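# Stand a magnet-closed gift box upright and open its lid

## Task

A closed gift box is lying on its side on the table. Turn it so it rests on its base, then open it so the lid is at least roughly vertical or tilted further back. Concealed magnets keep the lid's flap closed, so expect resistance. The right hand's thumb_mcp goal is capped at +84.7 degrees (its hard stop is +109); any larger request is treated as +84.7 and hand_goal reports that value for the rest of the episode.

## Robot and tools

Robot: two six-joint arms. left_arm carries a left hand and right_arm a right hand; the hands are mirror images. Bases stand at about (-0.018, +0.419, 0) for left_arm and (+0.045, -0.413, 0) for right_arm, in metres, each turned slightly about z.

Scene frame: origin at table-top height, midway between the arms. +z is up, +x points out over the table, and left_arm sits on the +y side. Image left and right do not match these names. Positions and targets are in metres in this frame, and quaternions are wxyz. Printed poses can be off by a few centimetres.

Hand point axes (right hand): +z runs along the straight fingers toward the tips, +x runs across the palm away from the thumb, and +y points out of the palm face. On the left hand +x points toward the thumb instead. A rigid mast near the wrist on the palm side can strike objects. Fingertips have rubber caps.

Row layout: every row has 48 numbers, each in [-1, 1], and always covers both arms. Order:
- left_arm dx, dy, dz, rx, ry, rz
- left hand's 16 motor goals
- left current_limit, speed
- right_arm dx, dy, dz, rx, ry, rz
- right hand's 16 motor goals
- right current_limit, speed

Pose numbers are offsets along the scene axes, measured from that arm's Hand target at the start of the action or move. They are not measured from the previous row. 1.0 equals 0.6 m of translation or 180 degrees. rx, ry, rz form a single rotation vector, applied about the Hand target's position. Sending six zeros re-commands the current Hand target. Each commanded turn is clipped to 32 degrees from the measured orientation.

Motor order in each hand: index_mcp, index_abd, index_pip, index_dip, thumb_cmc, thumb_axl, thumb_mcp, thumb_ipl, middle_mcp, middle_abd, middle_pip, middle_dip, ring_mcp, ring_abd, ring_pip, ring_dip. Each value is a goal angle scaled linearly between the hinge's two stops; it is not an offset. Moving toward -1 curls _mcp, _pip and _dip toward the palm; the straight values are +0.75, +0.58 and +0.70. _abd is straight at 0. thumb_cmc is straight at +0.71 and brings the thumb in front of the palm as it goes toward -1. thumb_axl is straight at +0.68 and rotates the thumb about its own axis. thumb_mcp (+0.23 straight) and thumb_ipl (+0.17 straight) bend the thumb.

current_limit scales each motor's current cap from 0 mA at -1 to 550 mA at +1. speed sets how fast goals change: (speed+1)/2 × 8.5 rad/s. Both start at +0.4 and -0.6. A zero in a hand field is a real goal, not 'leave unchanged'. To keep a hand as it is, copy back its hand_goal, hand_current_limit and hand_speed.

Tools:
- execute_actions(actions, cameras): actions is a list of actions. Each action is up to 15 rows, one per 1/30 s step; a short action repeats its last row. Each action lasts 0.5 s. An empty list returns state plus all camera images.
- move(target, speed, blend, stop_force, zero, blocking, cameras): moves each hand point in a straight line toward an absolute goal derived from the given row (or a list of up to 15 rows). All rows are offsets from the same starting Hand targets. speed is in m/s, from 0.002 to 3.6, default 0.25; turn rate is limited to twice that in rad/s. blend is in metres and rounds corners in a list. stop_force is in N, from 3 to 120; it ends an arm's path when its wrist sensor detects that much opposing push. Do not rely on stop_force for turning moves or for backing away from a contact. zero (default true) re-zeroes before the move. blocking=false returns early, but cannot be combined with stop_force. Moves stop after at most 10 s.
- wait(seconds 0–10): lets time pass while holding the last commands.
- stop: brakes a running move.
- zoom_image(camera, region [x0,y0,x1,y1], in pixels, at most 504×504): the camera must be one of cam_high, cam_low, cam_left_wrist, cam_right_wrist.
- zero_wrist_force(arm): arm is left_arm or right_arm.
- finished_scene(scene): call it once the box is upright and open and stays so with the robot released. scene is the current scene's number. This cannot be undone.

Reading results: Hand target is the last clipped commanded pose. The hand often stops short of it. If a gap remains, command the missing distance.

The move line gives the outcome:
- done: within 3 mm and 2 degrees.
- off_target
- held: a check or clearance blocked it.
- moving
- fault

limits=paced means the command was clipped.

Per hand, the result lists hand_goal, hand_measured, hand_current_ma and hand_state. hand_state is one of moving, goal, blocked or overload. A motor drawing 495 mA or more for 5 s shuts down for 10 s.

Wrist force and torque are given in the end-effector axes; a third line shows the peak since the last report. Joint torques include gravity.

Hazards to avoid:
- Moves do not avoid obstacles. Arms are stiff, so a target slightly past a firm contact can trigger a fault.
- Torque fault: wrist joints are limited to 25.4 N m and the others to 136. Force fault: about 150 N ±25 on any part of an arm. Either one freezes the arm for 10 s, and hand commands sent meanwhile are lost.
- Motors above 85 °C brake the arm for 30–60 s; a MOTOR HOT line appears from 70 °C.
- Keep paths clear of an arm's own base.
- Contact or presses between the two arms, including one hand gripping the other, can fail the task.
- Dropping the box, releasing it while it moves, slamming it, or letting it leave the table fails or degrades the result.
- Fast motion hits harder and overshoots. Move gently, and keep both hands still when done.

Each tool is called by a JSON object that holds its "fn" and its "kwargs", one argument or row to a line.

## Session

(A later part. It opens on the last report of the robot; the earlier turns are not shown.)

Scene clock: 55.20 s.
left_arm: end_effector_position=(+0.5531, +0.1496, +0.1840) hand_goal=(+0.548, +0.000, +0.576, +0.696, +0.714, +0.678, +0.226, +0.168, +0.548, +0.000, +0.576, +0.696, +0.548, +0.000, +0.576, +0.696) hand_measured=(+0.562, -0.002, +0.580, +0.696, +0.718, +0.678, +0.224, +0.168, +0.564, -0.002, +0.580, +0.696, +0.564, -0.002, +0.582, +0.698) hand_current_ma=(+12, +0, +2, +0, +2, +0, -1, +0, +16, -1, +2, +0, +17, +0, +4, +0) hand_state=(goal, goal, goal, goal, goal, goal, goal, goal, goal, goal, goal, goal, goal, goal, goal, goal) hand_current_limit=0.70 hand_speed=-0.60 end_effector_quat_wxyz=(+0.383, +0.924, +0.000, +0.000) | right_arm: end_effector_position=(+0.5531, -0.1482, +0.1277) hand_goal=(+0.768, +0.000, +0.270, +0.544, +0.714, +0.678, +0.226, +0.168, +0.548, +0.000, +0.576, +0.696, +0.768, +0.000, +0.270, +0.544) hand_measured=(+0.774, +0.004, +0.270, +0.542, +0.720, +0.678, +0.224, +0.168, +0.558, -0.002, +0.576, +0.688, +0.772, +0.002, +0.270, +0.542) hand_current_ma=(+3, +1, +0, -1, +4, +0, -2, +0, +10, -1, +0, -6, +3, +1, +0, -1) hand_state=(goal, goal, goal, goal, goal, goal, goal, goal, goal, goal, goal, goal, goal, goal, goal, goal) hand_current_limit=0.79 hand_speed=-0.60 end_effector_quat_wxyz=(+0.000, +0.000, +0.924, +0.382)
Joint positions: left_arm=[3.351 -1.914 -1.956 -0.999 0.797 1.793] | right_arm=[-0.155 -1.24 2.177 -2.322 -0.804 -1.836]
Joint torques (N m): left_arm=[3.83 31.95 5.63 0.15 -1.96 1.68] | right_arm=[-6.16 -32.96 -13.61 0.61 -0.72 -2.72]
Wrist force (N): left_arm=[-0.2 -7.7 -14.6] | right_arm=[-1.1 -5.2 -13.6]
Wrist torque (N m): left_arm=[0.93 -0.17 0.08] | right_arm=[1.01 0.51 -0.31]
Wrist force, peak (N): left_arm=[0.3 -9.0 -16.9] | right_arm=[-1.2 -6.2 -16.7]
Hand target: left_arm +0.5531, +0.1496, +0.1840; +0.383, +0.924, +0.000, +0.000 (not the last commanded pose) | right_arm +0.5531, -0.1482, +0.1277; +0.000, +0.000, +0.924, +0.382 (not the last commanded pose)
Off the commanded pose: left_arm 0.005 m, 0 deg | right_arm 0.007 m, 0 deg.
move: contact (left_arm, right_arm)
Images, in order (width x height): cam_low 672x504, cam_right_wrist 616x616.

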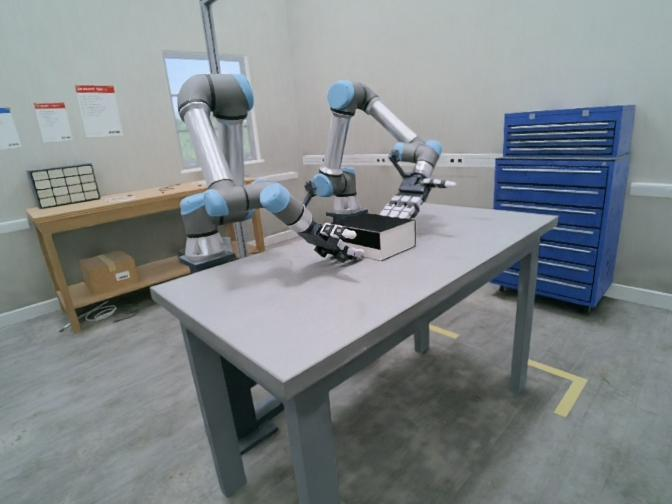

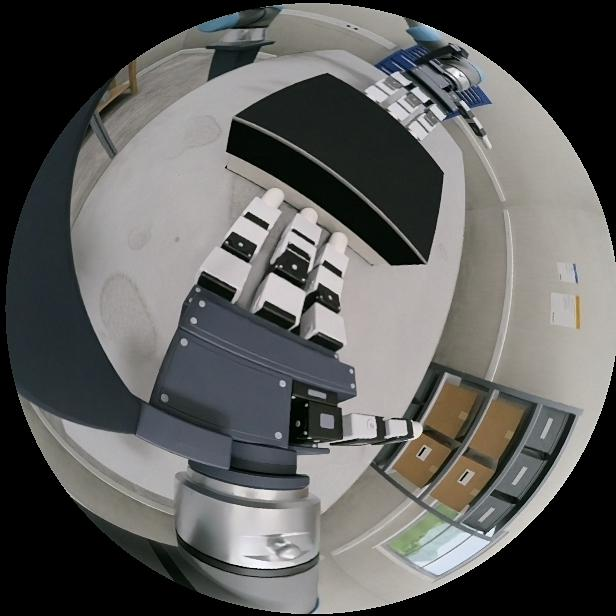

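{"fn": "move", "kwargs": {
  "target": [0,0,0,0,0,0,0.548,0,0.576,0.696,0.714,0.678,0.226,0.168,0.548,0,0.576,0.696,0.548,0,0.576,0.696,0.7,-0.6,0,0,0,0,0,0,0.62,0,-0.12,0.28,0.714,0.678,0.226,0.168,0.548,0,0.576,0.696,0.62,0,-0.12,0.28,0.79,-0.85],
  "speed": 0.02,
  "cameras": ["cam_low","cam_right_wrist"]
}}

{"fn": "zoom_image", "kwargs": {
  "camera": "cam_low",
  "region": [300, 180, 430, 280]
}}

{"fn": "zoom_image", "kwargs": {
  "camera": "cam_right_wrist",
  "region": [200, 60, 460, 300]
}}

Scene clock: 56.77 s.
left_arm: end_effector_position=(+0.5531, +0.1496, +0.1840) hand_goal=(+0.548, +0.000, +0.576, +0.696, +0.714, +0.678, +0.226, +0.168, +0.548, +0.000, +0.576, +0.696, +0.548, +0.000, +0.576, +0.696) hand_measured=(+0.562, -0.002, +0.580, +0.696, +0.718, +0.678, +0.224, +0.168, +0.564, -0.002, +0.580, +0.696, +0.564, -0.002, +0.582, +0.698) hand_current_ma=(+12, +0, +2, +0, +2, +0, -1, +0, +16, -1, +2, +0, +17, +0, +4, +0) hand_state=(goal, goal, goal, goal, goal, goal, goal, goal, goal, goal, goal, goal, goal, goal, goal, goal) hand_current_limit=0.70 hand_speed=-0.60 end_effector_quat_wxyz=(+0.383, +0.924, +0.000, +0.000) | right_arm: end_effector_position=(+0.5531, -0.1482, +0.1277) hand_goal=(+0.620, +0.000, -0.120, +0.280, +0.714, +0.678, +0.226, +0.168, +0.548, +0.000, +0.576, +0.696, +0.620, +0.000, -0.120, +0.280) hand_measured=(+0.650, +0.002, -0.106, +0.286, +0.720, +0.678, +0.224, +0.168, +0.558, -0.002, +0.574, +0.688, +0.648, +0.002, -0.108, +0.286) hand_current_ma=(+47, +1, +14, +4, +4, +0, -2, +0, +11, -1, -1, -6, +44, +1, +12, +4) hand_state=(blocked, goal, goal, goal, goal, goal, goal, goal, goal, goal, goal, goal, blocked, goal, goal, goal) hand_current_limit=0.79 hand_speed=-0.85 end_effector_quat_wxyz=(+0.000, +0.000, +0.924, +0.382)
Joint positions: left_arm=[3.351 -1.914 -1.956 -0.999 0.797 1.793] | right_arm=[-0.155 -1.24 2.177 -2.322 -0.804 -1.836]
Joint torques (N m): left_arm=[-1.29 39.93 8.36 1.09 -0.81 1.66] | right_arm=[1.45 -33.22 -9.57 -0.11 1.38 -2.55]
Wrist force (N): left_arm=[0.4 -8.7 -16.3] | right_arm=[-0.9 -5.1 -11.6]
Wrist torque (N m): left_arm=[1.03 -0.21 0.15] | right_arm=[0.96 0.47 -0.29]
Wrist force, peak (N): left_arm=[0.2 -8.8 -16.6] | right_arm=[-1.2 -18.4 -9.9]
Hand target: left_arm +0.5531, +0.1496, +0.1840; +0.383, +0.924, +0.000, +0.000 | right_arm +0.5531, -0.1482, +0.1277; +0.000, +0.000, +0.924, +0.382
Off the commanded pose: left_arm 0.000 m, 0 deg | right_arm 0.000 m, 0 deg.
move: done
Images, in order (width x height): cam_low 672x504, cam_right_wrist 616x616.

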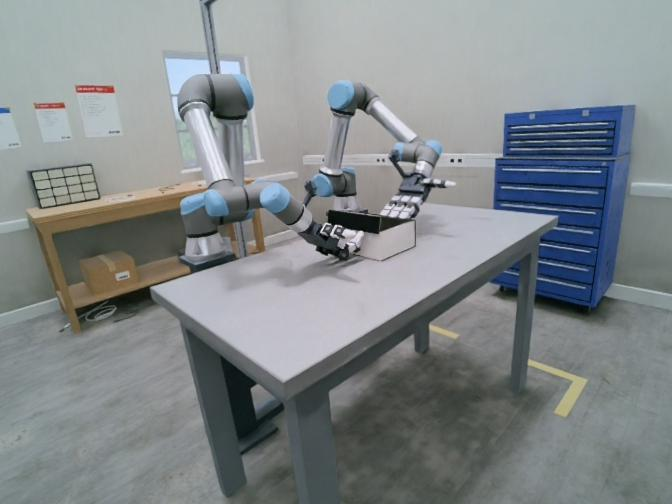

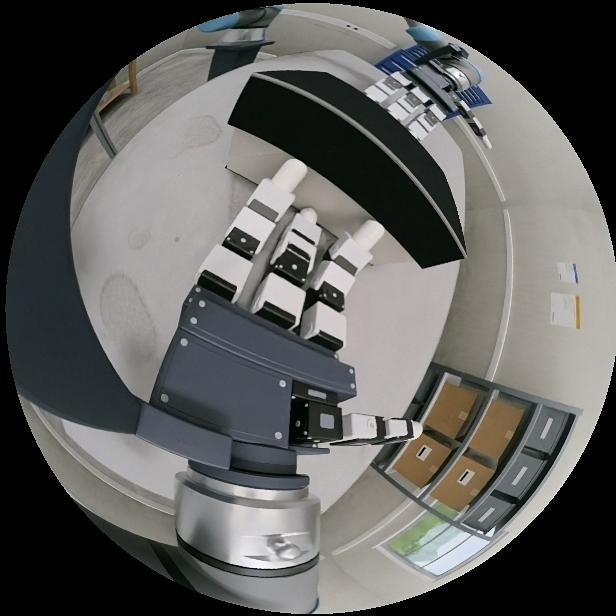

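Scaled by 3.877.

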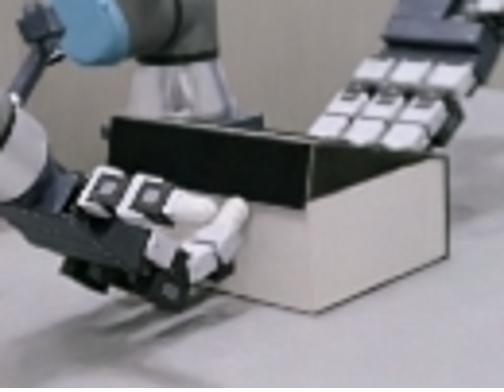

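Scaled by 1.938 from the camera's 616x616 image, which has a finer 880x880 frame.

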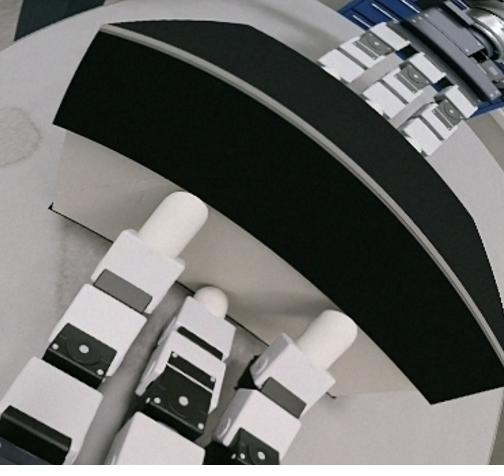

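{"fn": "move", "kwargs": {
  "target": [
    [0,0,0,0,0,0,0.548,0,0.576,0.696,0.714,0.678,0.226,0.168,0.548,0,0.576,0.696,0.548,0,0.576,0.696,0.7,-0.6,0,0,0,0,0,0,0.62,0,-0.12,0.28,0.714,0.678,0.226,0.168,0.62,0,-0.12,0.28,0.62,0,-0.12,0.28,0.79,-0.75],
    [0,0,0,0,0,0,0.548,0,0.576,0.696,0.714,0.678,0.226,0.168,0.548,0,0.576,0.696,0.548,0,0.576,0.696,0.7,-0.6,0,0.0017,0.0342,0,0,0,0.62,0,-0.12,0.28,0.714,0.678,0.226,0.168,0.62,0,-0.12,0.28,0.62,0,-0.12,0.28,0.79,-0.75],
    [0,0,0,0,0,0,0.548,0,0.576,0.696,0.714,0.678,0.226,0.168,0.548,0,0.576,0.696,0.548,0,0.576,0.696,0.7,-0.6,0,0.0467,0.0433,0,0,0,0.62,0,-0.12,0.28,0.714,0.678,0.226,0.168,0.62,0,-0.12,0.28,0.62,0,-0.12,0.28,0.79,-0.75]
  ],
  "speed": 0.04,
  "blend": [0,0.003,0],
  "cameras": ["cam_low","cam_right_wrist"]
}}

{"fn": "zoom_image", "kwargs": {
  "camera": "cam_low",
  "region": [300, 180, 430, 280]
}}

{"fn": "zoom_image", "kwargs": {
  "camera": "cam_right_wrist",
  "region": [200, 60, 460, 300]
}}

Scene clock: 60.97 s.
left_arm: end_effector_position=(+0.5531, +0.1496, +0.1840) hand_goal=(+0.548, +0.000, +0.576, +0.696, +0.714, +0.678, +0.226, +0.168, +0.548, +0.000, +0.576, +0.696, +0.548, +0.000, +0.576, +0.696) hand_measured=(+0.578, -0.008, +0.576, +0.674, +0.718, +0.678, +0.224, +0.168, +0.580, -0.008, +0.578, +0.676, +0.580, -0.008, +0.582, +0.676) hand_current_ma=(+42, -4, +0, -25, +2, +0, -1, +0, +47, -5, +0, -20, +46, -4, +4, -21) hand_state=(blocked, goal, goal, blocked, goal, goal, goal, goal, blocked, goal, goal, goal, blocked, goal, goal, goal) hand_current_limit=0.70 hand_speed=-0.60 end_effector_quat_wxyz=(+0.383, +0.924, +0.000, +0.000) | right_arm: end_effector_position=(+0.5501, -0.1281, +0.1388) hand_goal=(+0.620, +0.000, -0.120, +0.280, +0.714, +0.678, +0.226, +0.168, +0.620, +0.000, -0.120, +0.280, +0.620, +0.000, -0.120, +0.280) hand_measured=(+0.664, +0.028, -0.256, +0.172, +0.720, +0.678, +0.224, +0.168, +0.996, +0.022, -0.004, +0.232, +0.646, +0.026, -0.230, +0.186) hand_current_ma=(+88, +34, -431, -307, +4, +0, -2, +0, +492, +22, +336, -88, +40, +31, -313, -249) hand_state=(blocked, blocked, blocked, blocked, goal, goal, goal, goal, blocked, blocked, blocked, blocked, blocked, blocked, blocked, blocked) hand_current_limit=0.79 hand_speed=-0.75 end_effector_quat_wxyz=(-0.006, -0.003, +0.937, +0.350)
Joint positions: left_arm=[3.351 -1.914 -1.956 -0.999 0.797 1.793] | right_arm=[-0.097 -1.283 2.155 -2.313 -0.865 -1.757]
Joint torques (N m): left_arm=[-49.55 4.89 -10.92 -0.9 -8.31 1.3] | right_arm=[19.07 -37.38 -7.43 2.12 13.81 -3.59]
Wrist force (N): left_arm=[0.6 -26.5 -68.7] | right_arm=[-7.2 -52.0 -34.8]
Wrist torque (N m): left_arm=[4.74 -2.43 0.90] | right_arm=[3.00 0.33 -0.97]
Wrist force, peak (N): left_arm=[-0.6 -36.2 -94.9] | right_arm=[-1.5 -78.6 -72.4]
Hand target: left_arm +0.5531, +0.1496, +0.1840; +0.383, +0.924, +0.000, +0.000 | right_arm +0.5531, -0.1202, +0.1537; +0.000, +0.000, +0.924, +0.382
Off the commanded pose: left_arm 0.000 m, 0 deg | right_arm 0.017 m, 4 deg.
move: off_target (right_arm)
Images, in order (width x height): cam_low 672x504, cam_right_wrist 616x616.

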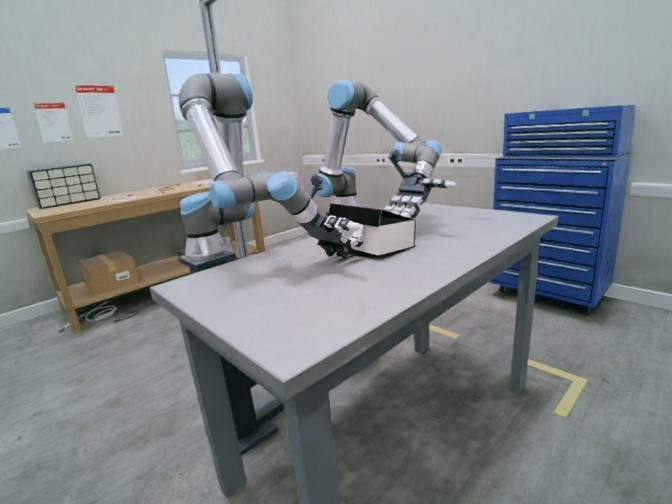

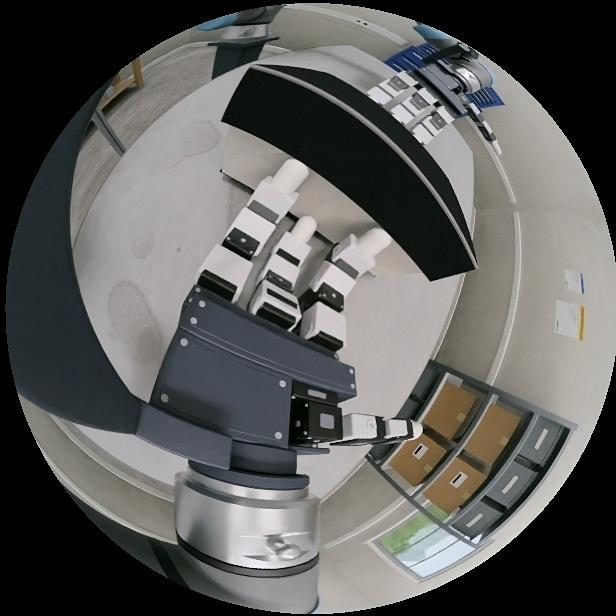

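Scaled by 3.877.

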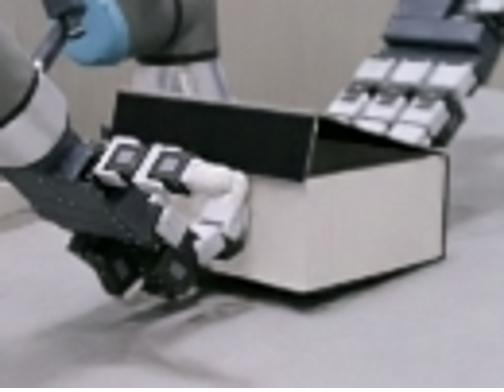

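Scaled by 1.938 from the camera's 616x616 image, which has a finer 880x880 frame.

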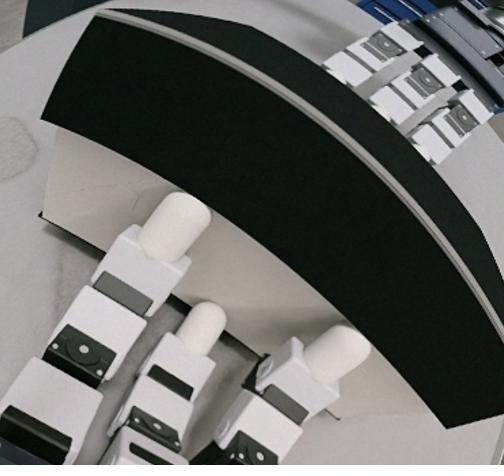

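{"fn": "move", "kwargs": {
  "target": [
    [0,0,0,0,0,0,0.548,0,0.576,0.696,0.714,0.678,0.226,0.168,0.548,0,0.576,0.696,0.548,0,0.576,0.696,0.7,-0.6,0,-0.0245,-0.0325,0,0,0,0.62,0,-0.12,0.28,0.714,0.678,0.226,0.168,0.62,0,-0.12,0.28,0.62,0,-0.12,0.28,0.6,-0.9],
    [0,0.005,0,0,0,0,0.548,0,0.576,0.696,0.714,0.678,0.226,0.168,0.548,0,0.576,0.696,0.548,0,0.576,0.696,0.7,-0.6,0,-0.045,-0.0325,0,0,0,0.62,0,-0.12,0.28,0.714,0.678,0.226,0.168,0.62,0,-0.12,0.28,0.62,0,-0.12,0.28,0.6,-0.9]
  ],
  "speed": 0.04,
  "blend": 0.003,
  "cameras": ["cam_low","cam_right_wrist","cam_high"]
}}

{"fn": "zoom_image", "kwargs": {
  "camera": "cam_low",
  "region": [300, 180, 430, 280]
}}

{"fn": "zoom_image", "kwargs": {
  "camera": "cam_right_wrist",
  "region": [200, 60, 460, 300]
}}

Scene clock: 63.13 s.
left_arm: end_effector_position=(+0.5531, +0.1526, +0.1840) hand_goal=(+0.548, +0.000, +0.576, +0.696, +0.714, +0.678, +0.226, +0.168, +0.548, +0.000, +0.576, +0.696, +0.548, +0.000, +0.576, +0.696) hand_measured=(+0.564, -0.002, +0.576, +0.694, +0.718, +0.678, +0.224, +0.168, +0.568, -0.002, +0.576, +0.694, +0.566, -0.002, +0.578, +0.694) hand_current_ma=(+18, +0, +0, -1, +2, +0, -1, +0, +24, -1, +0, -1, +21, +0, +0, -1) hand_state=(goal, goal, goal, goal, goal, goal, goal, goal, blocked, goal, goal, goal, goal, goal, goal, goal) hand_current_limit=0.70 hand_speed=-0.60 end_effector_quat_wxyz=(+0.383, +0.924, +0.000, +0.000) | right_arm: end_effector_position=(+0.5531, -0.1472, +0.1342) hand_goal=(+0.620, +0.000, -0.120, +0.280, +0.714, +0.678, +0.226, +0.168, +0.620, +0.000, -0.120, +0.280, +0.620, +0.000, -0.120, +0.280) hand_measured=(+0.634, -0.002, -0.120, +0.278, +0.720, +0.678, +0.224, +0.168, +0.638, -0.004, -0.112, +0.284, +0.632, -0.002, -0.118, +0.280) hand_current_ma=(+17, -1, +0, -1, +4, +0, -2, +0, +22, -1, +6, +2, +12, -1, +1, +0) hand_state=(goal, goal, goal, goal, goal, goal, goal, goal, goal, goal, goal, goal, goal, goal, goal, goal) hand_current_limit=0.60 hand_speed=-0.90 end_effector_quat_wxyz=(+0.000, +0.000, +0.924, +0.382)
Joint positions: left_arm=[3.357 -1.913 -1.956 -1.005 0.798 1.801] | right_arm=[-0.152 -1.254 2.172 -2.305 -0.803 -1.833]
Joint torques (N m): left_arm=[-6.55 45.83 27.1 3.84 0.74 -1.5] | right_arm=[11.31 -21.18 -17.83 -4.32 3.01 2.76]
Wrist force (N): left_arm=[0.0 -1.4 0.3] | right_arm=[-0.5 -0.6 0.0]
Wrist torque (N m): left_arm=[-0.15 0.00 -0.07] | right_arm=[0.17 0.05 -0.18]
Wrist force, peak (N): left_arm=[0.4 -26.6 -68.6] | right_arm=[-7.1 -52.0 -34.6]
Hand target: left_arm +0.5531, +0.1526, +0.1840; +0.383, +0.924, +0.000, +0.000 | right_arm +0.5531, -0.1472, +0.1342; +0.000, +0.000, +0.924, +0.382
Off the commanded pose: left_arm 0.000 m, 0 deg | right_arm 0.000 m, 0 deg.
move: done
Images, in order (width x height): cam_high 672x504, cam_low 672x504, cam_right_wrist 616x616.

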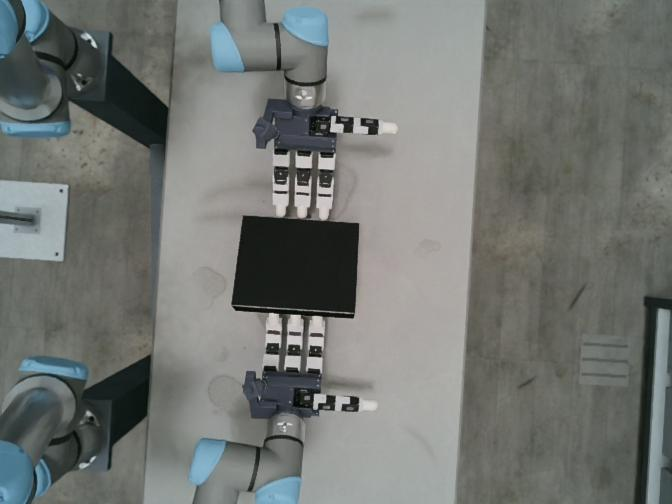

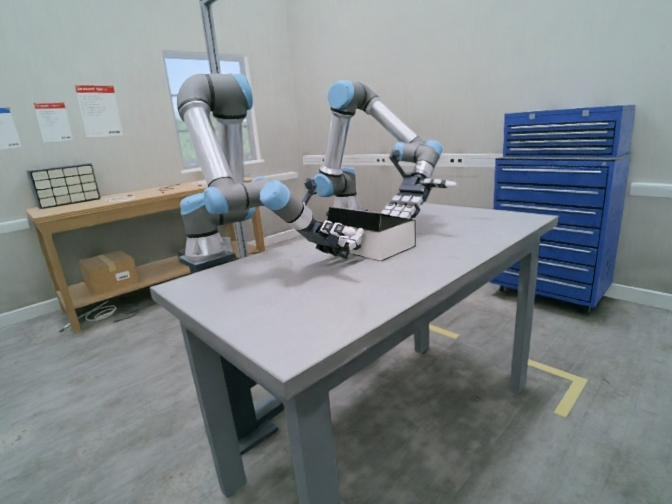

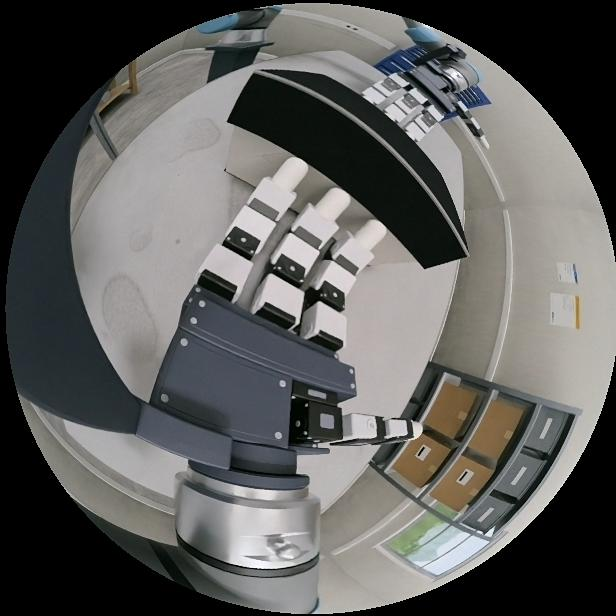

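Scaled by 3.877.

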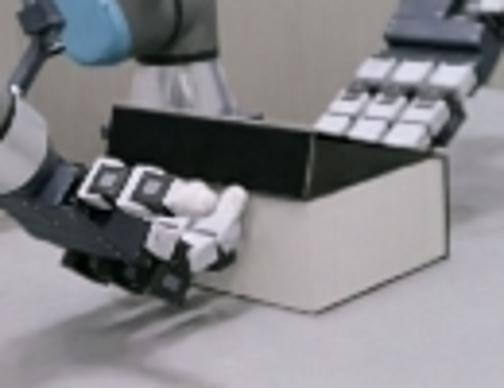

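Scaled by 1.938 from the camera's 616x616 image, which has a finer 880x880 frame.

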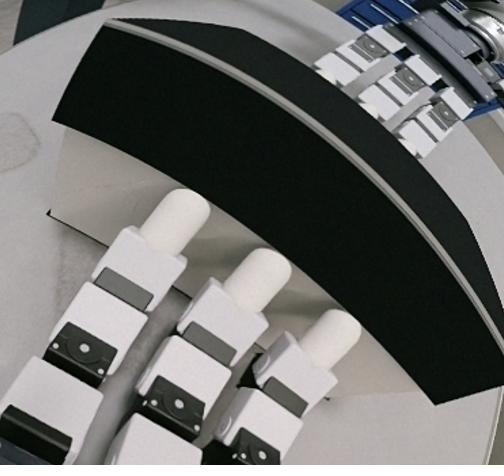

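{"fn": "move", "kwargs": {
  "target": [0,0,0,0,0,0,0.548,0,0.576,0.696,0.714,0.678,0.226,0.168,0.548,0,0.576,0.696,0.548,0,0.576,0.696,0.7,-0.6,0,0.0017,0.025,0,0,0,0.62,0,-0.12,0.28,0.714,0.678,0.226,0.168,0.62,0,-0.12,0.28,0.62,0,-0.12,0.28,0.6,-0.9],
  "speed": 0.03,
  "stop_force": 6
}}

{"fn": "move", "kwargs": {
  "target": [0,0,0,0,0,0,0.548,0,0.576,0.696,0.714,0.678,0.226,0.168,0.548,0,0.576,0.696,0.548,0,0.576,0.696,0.7,-0.6,0,0.0433,0.01,0,0,0,0.62,0,-0.12,0.28,0.714,0.678,0.226,0.168,0.62,0,-0.12,0.28,0.62,0,-0.12,0.28,0.6,-0.9],
  "speed": 0.03,
  "stop_force": 6,
  "cameras": ["cam_low","cam_right_wrist"]
}}

{"fn": "zoom_image", "kwargs": {
  "camera": "cam_low",
  "region": [300, 180, 430, 280]
}}

{"fn": "zoom_image", "kwargs": {
  "camera": "cam_right_wrist",
  "region": [200, 60, 460, 300]
}}

Scene clock: 65.13 s.
left_arm: end_effector_position=(+0.5531, +0.1526, +0.1840) hand_goal=(+0.548, +0.000, +0.576, +0.696, +0.714, +0.678, +0.226, +0.168, +0.548, +0.000, +0.576, +0.696, +0.548, +0.000, +0.576, +0.696) hand_measured=(+0.564, -0.002, +0.576, +0.694, +0.718, +0.678, +0.224, +0.168, +0.568, -0.002, +0.576, +0.694, +0.566, -0.002, +0.578, +0.694) hand_current_ma=(+18, +0, +0, -1, +2, +0, -1, +0, +24, -1, +0, -1, +21, +0, +0, -1) hand_state=(goal, goal, goal, goal, goal, goal, goal, goal, blocked, goal, goal, goal, goal, goal, goal, goal) hand_current_limit=0.70 hand_speed=-0.60 end_effector_quat_wxyz=(+0.383, +0.924, +0.000, +0.000) | right_arm: end_effector_position=(+0.5531, -0.1462, +0.1492) hand_goal=(+0.620, +0.000, -0.120, +0.280, +0.714, +0.678, +0.226, +0.168, +0.620, +0.000, -0.120, +0.280, +0.620, +0.000, -0.120, +0.280) hand_measured=(+0.634, -0.002, -0.118, +0.278, +0.720, +0.678, +0.224, +0.168, +0.638, -0.002, -0.112, +0.284, +0.632, -0.002, -0.116, +0.280) hand_current_ma=(+17, -1, +0, -1, +4, +0, -2, +0, +21, -1, +6, +2, +12, +0, +2, +0) hand_state=(goal, goal, goal, goal, goal, goal, goal, goal, goal, goal, goal, goal, goal, goal, goal, goal) hand_current_limit=0.60 hand_speed=-0.90 end_effector_quat_wxyz=(+0.000, +0.000, +0.924, +0.382)
Joint positions: left_arm=[3.356 -1.913 -1.956 -1.005 0.798 1.801] | right_arm=[-0.15 -1.287 2.162 -2.264 -0.803 -1.83]
Joint torques (N m): left_arm=[-8.84 45.46 27.43 3.82 -0.39 -1.45] | right_arm=[-5.18 -21.39 -7.61 -4.22 1.92 -2.16]
Wrist force (N): left_arm=[0.1 -1.3 0.2] | right_arm=[-0.2 -0.4 0.0]
Wrist torque (N m): left_arm=[-0.14 -0.01 -0.06] | right_arm=[0.15 0.04 -0.17]
Wrist force, peak (N): left_arm=[0.2 -1.6 0.6] | right_arm=[-0.7 -1.0 0.5]
Hand target: left_arm +0.5531, +0.1526, +0.1840; +0.383, +0.924, +0.000, +0.000 | right_arm +0.5531, -0.1462, +0.1492; +0.000, +0.000, +0.924, +0.382
Off the commanded pose: left_arm 0.000 m, 0 deg | right_arm 0.000 m, 0 deg.
move: done

Scene clock: 66.60 s.
left_arm: end_effector_position=(+0.5531, +0.1526, +0.1840) hand_goal=(+0.548, +0.000, +0.576, +0.696, +0.714, +0.678, +0.226, +0.168, +0.548, +0.000, +0.576, +0.696, +0.548, +0.000, +0.576, +0.696) hand_measured=(+0.564, -0.002, +0.578, +0.694, +0.718, +0.678, +0.224, +0.168, +0.568, -0.002, +0.576, +0.694, +0.566, -0.002, +0.578, +0.694) hand_current_ma=(+18, +0, +0, -1, +2, +0, -1, +0, +24, -1, +0, -1, +21, +0, +1, -1) hand_state=(goal, goal, goal, goal, goal, goal, goal, goal, blocked, goal, goal, goal, goal, goal, goal, goal) hand_current_limit=0.70 hand_speed=-0.60 end_effector_quat_wxyz=(+0.383, +0.924, +0.000, +0.000) | right_arm: end_effector_position=(+0.5531, -0.1300, +0.1529) hand_goal=(+0.620, +0.000, -0.120, +0.280, +0.714, +0.678, +0.226, +0.168, +0.620, +0.000, -0.120, +0.280, +0.620, +0.000, -0.120, +0.280) hand_measured=(+0.632, -0.002, -0.122, +0.278, +0.720, +0.678, +0.224, +0.168, +0.632, -0.002, -0.122, +0.278, +0.632, +0.000, -0.120, +0.278) hand_current_ma=(+13, +0, -1, -1, +4, +0, -2, +0, +13, -1, -1, -1, +12, +0, +0, -1) hand_state=(goal, goal, goal, goal, goal, goal, goal, goal, goal, goal, goal, goal, goal, goal, goal, goal) hand_current_limit=0.60 hand_speed=-0.90 end_effector_quat_wxyz=(+0.000, +0.000, +0.924, +0.382)
Joint positions: left_arm=[3.356 -1.913 -1.956 -1.005 0.798 1.801] | right_arm=[-0.116 -1.286 2.158 -2.293 -0.797 -1.784]
Joint torques (N m): left_arm=[-8.84 40.2 20.02 1.08 -1.1 -1.4] | right_arm=[1.79 -36.3 -7.48 -4.15 -1.55 2.59]
Wrist force (N): left_arm=[0.2 -2.1 -1.0] | right_arm=[-0.8 0.3 -0.5]
Wrist torque (N m): left_arm=[-0.09 0.01 -0.05] | right_arm=[0.14 0.06 -0.04]
Wrist force, peak (N): left_arm=[-0.2 -4.5 -6.0] | right_arm=[0.0 -5.7 -5.5]
Hand target: left_arm +0.5531, +0.1526, +0.1840; +0.383, +0.924, +0.000, +0.000 | right_arm +0.5531, -0.1300, +0.1529; +0.000, +0.000, +0.924, +0.382 (not the last commanded pose)
Off the commanded pose: left_arm 0.000 m, 0 deg | right_arm 0.010 m, 0 deg.
move: contact (right_arm)
Images, in order (width x height): cam_low 672x504, cam_right_wrist 616x616.

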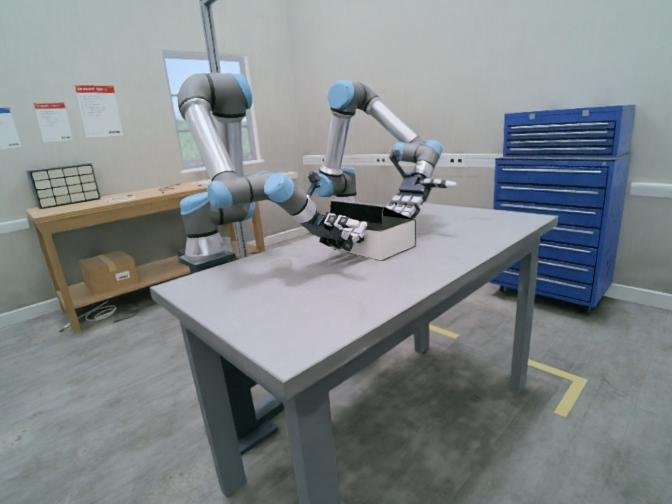

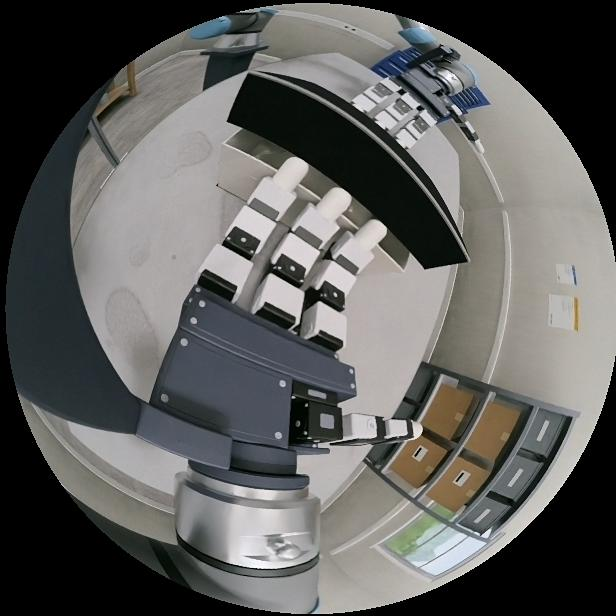

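Scaled by 3.877.

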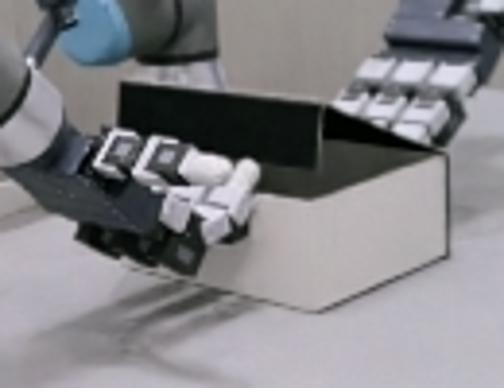

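Scaled by 1.938 from the camera's 616x616 image, which has a finer 880x880 frame.

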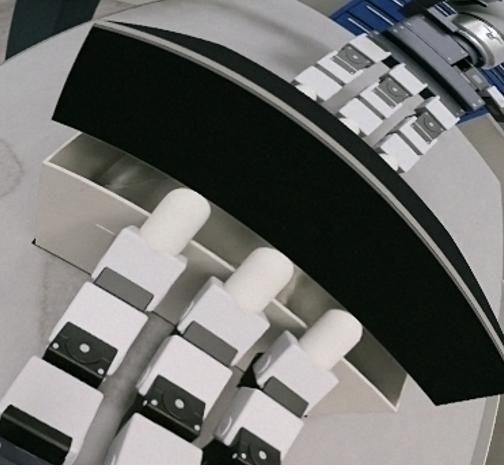

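{"fn": "move", "kwargs": {
  "target": [0,0,0,0,0,0,0.548,0,0.576,0.696,0.714,0.678,0.226,0.168,0.548,0,0.576,0.696,0.548,0,0.576,0.696,0.7,-0.6,0,0,0.0667,0,0,0,0.62,0,-0.12,0.28,0.714,0.678,0.226,0.168,0.62,0,-0.12,0.28,0.62,0,-0.12,0.28,0.6,-0.9],
  "speed": 0.04,
  "cameras": ["cam_low","cam_right_wrist","cam_high"]
}}

{"fn": "zoom_image", "kwargs": {
  "camera": "cam_low",
  "region": [300, 170, 430, 270]
}}

{"fn": "zoom_image", "kwargs": {
  "camera": "cam_right_wrist",
  "region": [200, 60, 460, 300]
}}

Scene clock: 70.27 s.
left_arm: end_effector_position=(+0.5531, +0.1526, +0.1840) hand_goal=(+0.548, +0.000, +0.576, +0.696, +0.714, +0.678, +0.226, +0.168, +0.548, +0.000, +0.576, +0.696, +0.548, +0.000, +0.576, +0.696) hand_measured=(+0.564, -0.002, +0.578, +0.694, +0.718, +0.678, +0.224, +0.168, +0.568, -0.002, +0.576, +0.694, +0.566, -0.002, +0.578, +0.694) hand_current_ma=(+18, +0, +0, -1, +2, +0, -1, +0, +24, -1, +0, -1, +21, +0, +1, -1) hand_state=(goal, goal, goal, goal, goal, goal, goal, goal, blocked, goal, goal, goal, goal, goal, goal, goal) hand_current_limit=0.70 hand_speed=-0.60 end_effector_quat_wxyz=(+0.383, +0.924, +0.000, +0.000) | right_arm: end_effector_position=(+0.5532, -0.1300, +0.1931) hand_goal=(+0.620, +0.000, -0.120, +0.280, +0.714, +0.678, +0.226, +0.168, +0.620, +0.000, -0.120, +0.280, +0.620, +0.000, -0.120, +0.280) hand_measured=(+0.632, -0.002, -0.118, +0.278, +0.720, +0.678, +0.224, +0.168, +0.632, -0.002, -0.118, +0.278, +0.632, +0.000, -0.118, +0.278) hand_current_ma=(+13, +0, +1, -1, +4, +0, -2, +0, +13, -1, +0, -1, +12, +0, +1, +0) hand_state=(goal, goal, goal, goal, goal, goal, goal, goal, goal, goal, goal, goal, goal, goal, goal, goal) hand_current_limit=0.60 hand_speed=-0.90 end_effector_quat_wxyz=(+0.000, +0.000, +0.924, +0.382)
Joint positions: left_arm=[3.356 -1.913 -1.956 -1.005 0.798 1.801] | right_arm=[-0.116 -1.367 2.121 -2.176 -0.797 -1.784]
Joint torques (N m): left_arm=[-9.17 24 5.43 0.86 -3.17 -1.28] | right_arm=[4.36 -18.04 -10.78 -4.37 4.2 -2.38]
Wrist force (N): left_arm=[0.1 -1.9 -0.9] | right_arm=[0.0 -0.4 0.2]
Wrist torque (N m): left_arm=[-0.06 0.02 -0.06] | right_arm=[0.14 0.07 -0.06]
Wrist force, peak (N): left_arm=[0.2 -2.3 -0.9] | right_arm=[-0.8 -0.8 0.7]
Hand target: left_arm +0.5531, +0.1526, +0.1840; +0.383, +0.924, +0.000, +0.000 | right_arm +0.5531, -0.1300, +0.1930; +0.000, +0.000, +0.924, +0.382
Off the commanded pose: left_arm 0.000 m, 0 deg | right_arm 0.000 m, 0 deg.
move: done
Images, in order (width x height): cam_high 672x504, cam_low 672x504, cam_right_wrist 616x616.

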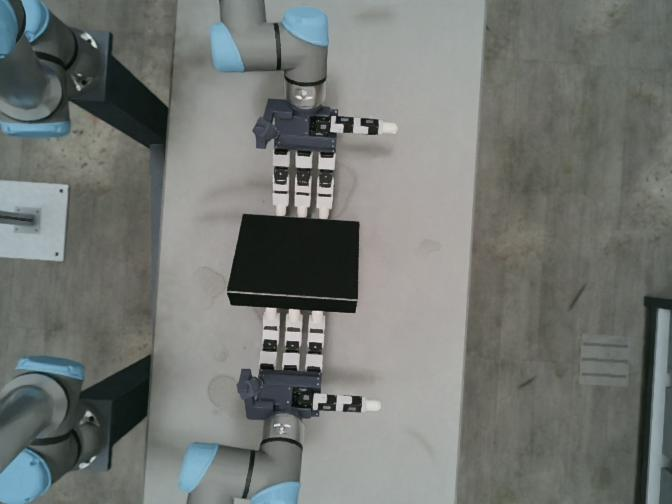

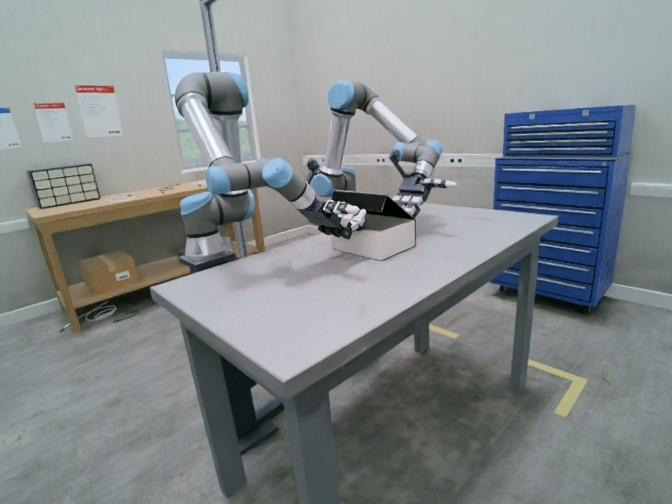

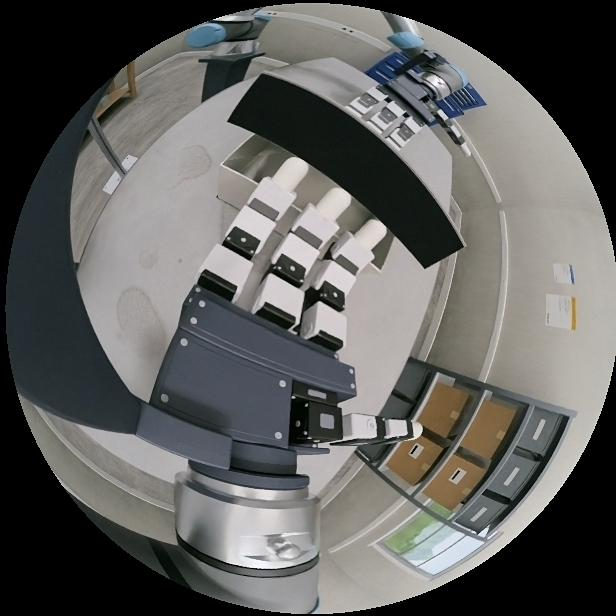

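Scaled by 3.877.

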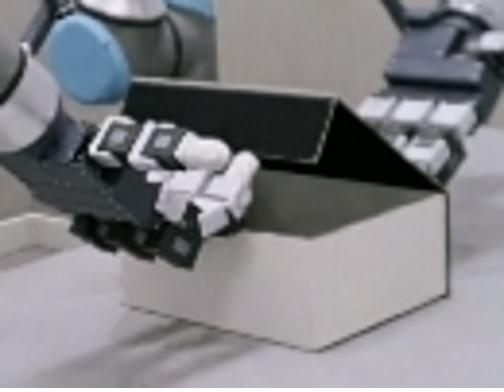

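Scaled by 1.938 from the camera's 616x616 image, which has a finer 880x880 frame.

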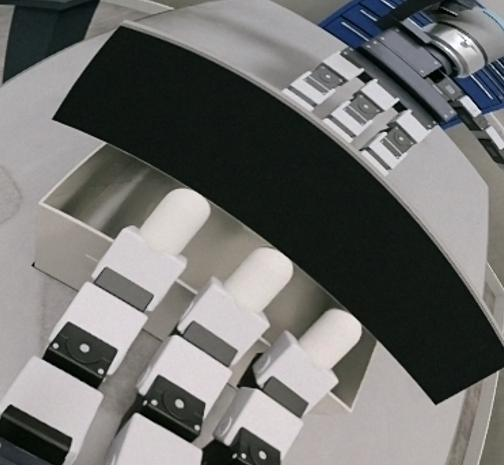

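{"fn": "move", "kwargs": {
  "target": [
    [0,0,0,0,0,0,0.548,0,0.576,0.696,0.714,0.678,0.226,0.168,0.548,0,0.576,0.696,0.548,0,0.576,0.696,0.7,-0.6,0,0.0387,0.071,0,0,0,0.62,0,-0.12,0.28,0.714,0.678,0.226,0.168,0.62,0,-0.12,0.28,0.62,0,-0.12,0.28,0.6,-0.9],
    [0,0,0,0,0,0,0.548,0,0.576,0.696,0.714,0.678,0.226,0.168,0.548,0,0.576,0.696,0.548,0,0.576,0.696,0.7,-0.6,0,0.0945,0.1297,0,0,0,0.62,0,-0.12,0.28,0.714,0.678,0.226,0.168,0.62,0,-0.12,0.28,0.62,0,-0.12,0.28,0.6,-0.9]
  ],
  "speed": 0.05,
  "blend": 0.006,
  "cameras": ["cam_low","cam_right_wrist","cam_high"]
}}

{"fn": "zoom_image", "kwargs": {
  "camera": "cam_low",
  "region": [300, 150, 440, 270]
}}

{"fn": "zoom_image", "kwargs": {
  "camera": "cam_right_wrist",
  "region": [200, 60, 460, 300]
}}

Scene clock: 73.73 s.
left_arm: end_effector_position=(+0.5531, +0.1526, +0.1840) hand_goal=(+0.548, +0.000, +0.576, +0.696, +0.714, +0.678, +0.226, +0.168, +0.548, +0.000, +0.576, +0.696, +0.548, +0.000, +0.576, +0.696) hand_measured=(+0.564, -0.002, +0.578, +0.694, +0.718, +0.678, +0.224, +0.168, +0.568, -0.002, +0.576, +0.694, +0.566, -0.002, +0.578, +0.694) hand_current_ma=(+18, +0, +0, -1, +2, +0, -1, +0, +24, -1, +0, -1, +21, +0, +1, -1) hand_state=(goal, goal, goal, goal, goal, goal, goal, goal, blocked, goal, goal, goal, goal, goal, goal, goal) hand_current_limit=0.70 hand_speed=-0.60 end_effector_quat_wxyz=(+0.383, +0.924, +0.000, +0.000) | right_arm: end_effector_position=(+0.5531, -0.0732, +0.2709) hand_goal=(+0.620, +0.000, -0.120, +0.280, +0.714, +0.678, +0.226, +0.168, +0.620, +0.000, -0.120, +0.280, +0.620, +0.000, -0.120, +0.280) hand_measured=(+0.632, -0.002, -0.118, +0.278, +0.720, +0.678, +0.224, +0.168, +0.632, -0.002, -0.118, +0.278, +0.632, +0.000, -0.118, +0.278) hand_current_ma=(+13, +0, +1, -1, +4, +0, -2, +0, +13, -1, +0, -1, +12, +0, +1, +0) hand_state=(goal, goal, goal, goal, goal, goal, goal, goal, goal, goal, goal, goal, goal, goal, goal, goal) hand_current_limit=0.60 hand_speed=-0.90 end_effector_quat_wxyz=(+0.000, +0.000, +0.924, +0.382) end_effector_velocity=(+0.000, -0.001, -0.001) end_effector_angular_velocity=(+0.000, -0.002, +0.001)
Joint positions: left_arm=[3.356 -1.913 -1.956 -1.005 0.798 1.801] | right_arm=[0.003 -1.455 2.015 -2.098 -0.787 -1.617]
Joint velocities: left_arm=[within noise] | right_arm=[-0.003 0 0.002 0 0 -0.005]
Joint torques (N m): left_arm=[-8.45 23.4 5.12 0.78 -3.58 -1.43] | right_arm=[-13.75 -17.9 -12.8 -3.02 2.9 -2.62]
Wrist force (N): left_arm=[0.3 -2.0 -0.6] | right_arm=[0.0 -0.5 0.0]
Wrist torque (N m): left_arm=[-0.10 0.01 -0.05] | right_arm=[0.11 0.02 -0.02]
Wrist force, peak (N): left_arm=[0.1 -2.3 -0.8] | right_arm=[-0.4 -1.3 0.1]
Hand target: left_arm +0.5531, +0.1526, +0.1840; +0.383, +0.924, +0.000, +0.000 | right_arm +0.5531, -0.0733, +0.2708; +0.000, +0.000, +0.924, +0.382
Off the commanded pose: left_arm 0.000 m, 0 deg | right_arm 0.000 m, 0 deg.
move: done
Images, in order (width x height): cam_high 672x504, cam_low 672x504, cam_right_wrist 616x616.

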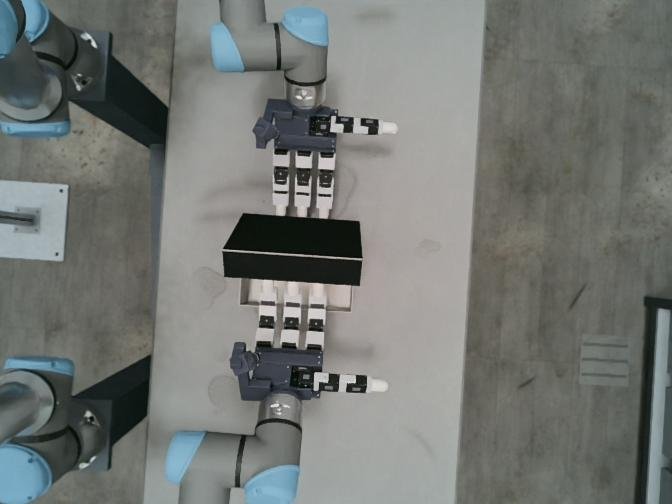

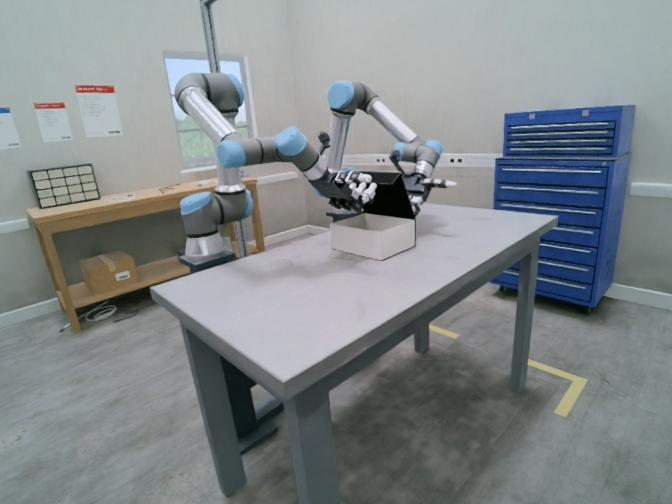

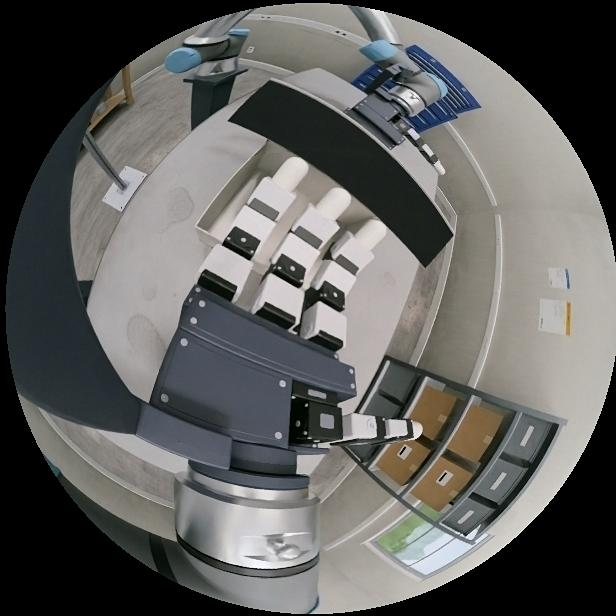

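Scaled by 3.600.

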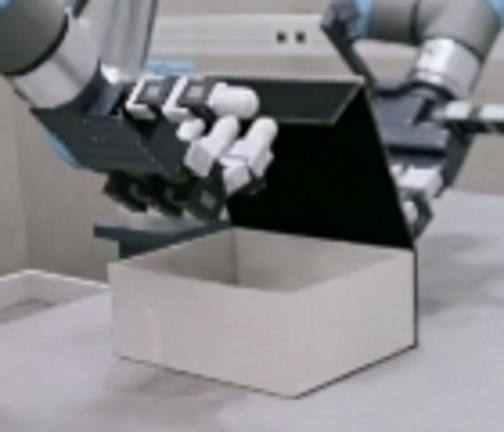

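Scaled by 1.938 from the camera's 616x616 image, which has a finer 880x880 frame.

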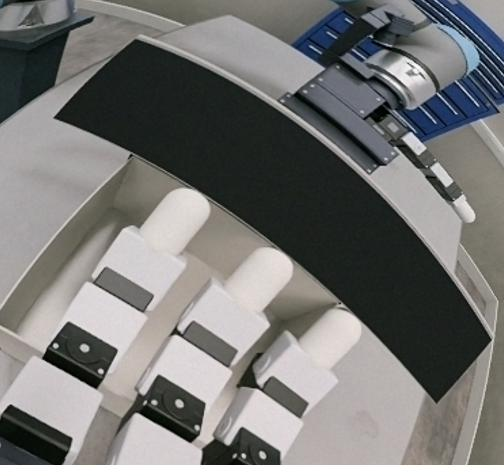

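{"fn": "move", "kwargs": {
  "target": [
    [0,0.0383,0.1,0,0,0,0.548,0,0.576,0.696,0.714,0.678,0.226,0.168,0.548,0,0.576,0.696,0.548,0,0.576,0.696,0.7,-0.6,0,0.0333,0.0225,0,0,0,0.62,0,-0.12,0.28,0.714,0.678,0.226,0.168,0.62,0,-0.12,0.28,0.62,0,-0.12,0.28,0.6,-0.9],
    [0,0.0427,0.2153,0,0,0,0.548,0,0.576,0.696,0.714,0.678,0.226,0.168,0.548,0,0.576,0.696,0.548,0,0.576,0.696,0.7,-0.6,0,0.069,0.0422,0,0,0,0.62,0,-0.12,0.28,0.714,0.678,0.226,0.168,0.62,0,-0.12,0.28,0.62,0,-0.12,0.28,0.6,-0.9]
  ],
  "speed": 0.1,
  "blend": 0.006,
  "cameras": ["cam_low","cam_right_wrist","cam_high"]
}}

{"fn": "zoom_image", "kwargs": {
  "camera": "cam_low",
  "region": [300, 150, 440, 270]
}}

{"fn": "zoom_image", "kwargs": {
  "camera": "cam_high",
  "region": [215, 195, 375, 325]
}}

Scene clock: 76.10 s.
left_arm: end_effector_position=(+0.5532, +0.1783, +0.3132) hand_goal=(+0.548, +0.000, +0.576, +0.696, +0.714, +0.678, +0.226, +0.168, +0.548, +0.000, +0.576, +0.696, +0.548, +0.000, +0.576, +0.696) hand_measured=(+0.564, +0.002, +0.578, +0.694, +0.718, +0.678, +0.224, +0.168, +0.566, -0.002, +0.576, +0.694, +0.566, -0.002, +0.578, +0.694) hand_current_ma=(+17, +0, +1, -1, +2, +0, -1, +0, +21, -1, +0, -1, +19, +0, +1, -1) hand_state=(goal, goal, goal, goal, goal, goal, goal, goal, goal, goal, goal, goal, goal, goal, goal, goal) hand_current_limit=0.70 hand_speed=-0.60 end_effector_quat_wxyz=(+0.383, +0.924, +0.000, +0.000) | right_arm: end_effector_position=(+0.5531, -0.0318, +0.2961) hand_goal=(+0.620, +0.000, -0.120, +0.280, +0.714, +0.678, +0.226, +0.168, +0.620, +0.000, -0.120, +0.280, +0.620, +0.000, -0.120, +0.280) hand_measured=(+0.632, -0.002, -0.118, +0.278, +0.720, +0.678, +0.224, +0.168, +0.632, -0.002, -0.118, +0.278, +0.632, +0.000, -0.118, +0.278) hand_current_ma=(+13, +0, +1, -1, +4, +0, -2, +0, +13, -1, +0, -1, +12, +0, +1, +0) hand_state=(goal, goal, goal, goal, goal, goal, goal, goal, goal, goal, goal, goal, goal, goal, goal, goal) hand_current_limit=0.60 hand_speed=-0.90 end_effector_quat_wxyz=(+0.000, +0.000, +0.924, +0.382)
Joint positions: left_arm=[3.404 -1.738 -1.784 -1.396 0.807 1.866] | right_arm=[0.088 -1.451 1.96 -2.133 -0.788 -1.497]
Joint torques (N m): left_arm=[6.24 19.6 11.18 1.45 0.8 0.34] | right_arm=[-12.19 -28 -13.97 -0.48 -0.83 -2.8]
Wrist force (N): left_arm=[0.1 -1.4 0.1] | right_arm=[-0.2 0.1 -0.1]
Wrist torque (N m): left_arm=[-0.16 -0.01 -0.07] | right_arm=[0.17 0.05 -0.01]
Wrist force, peak (N): left_arm=[0.3 -2.7 -0.2] | right_arm=[-0.3 -1.1 0.0]
Hand target: left_arm +0.5531, +0.1782, +0.3132; +0.383, +0.924, +0.000, +0.000 | right_arm +0.5531, -0.0319, +0.2961; +0.000, +0.000, +0.924, +0.382
Off the commanded pose: left_arm 0.000 m, 0 deg | right_arm 0.000 m, 0 deg.
move: done
Images, in order (width x height): cam_high 672x504, cam_low 672x504, cam_right_wrist 616x616.

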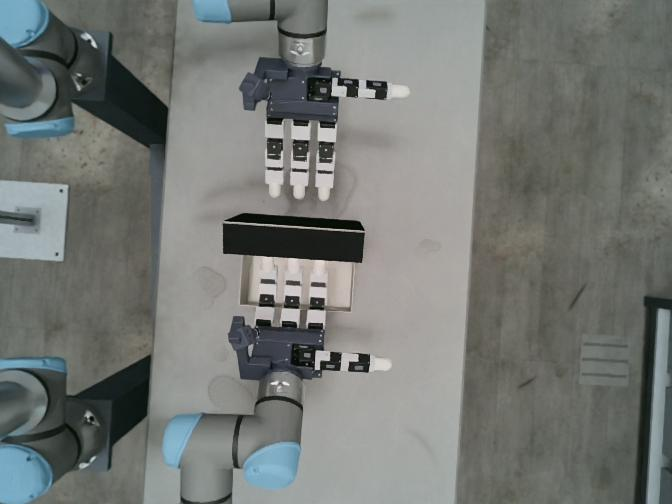

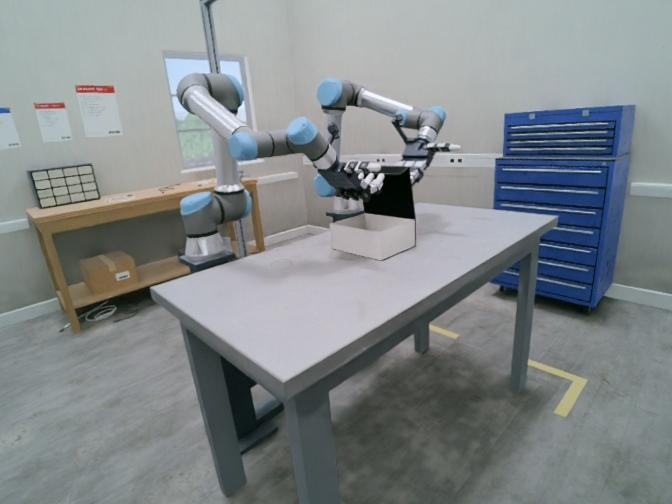

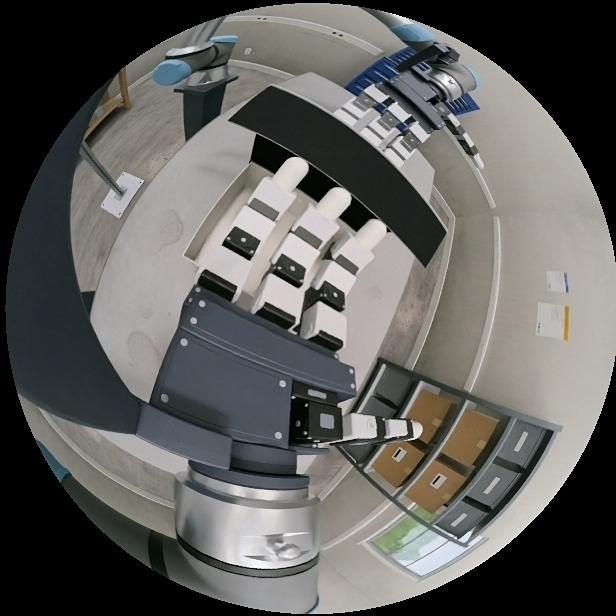

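Scaled by 3.600.

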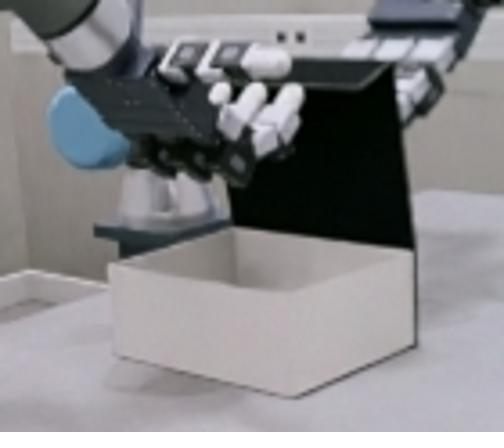

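Scaled by 3.150.

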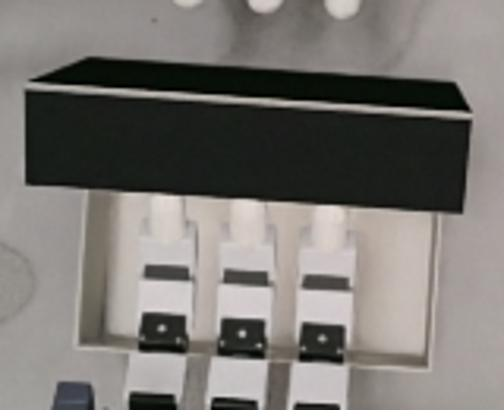

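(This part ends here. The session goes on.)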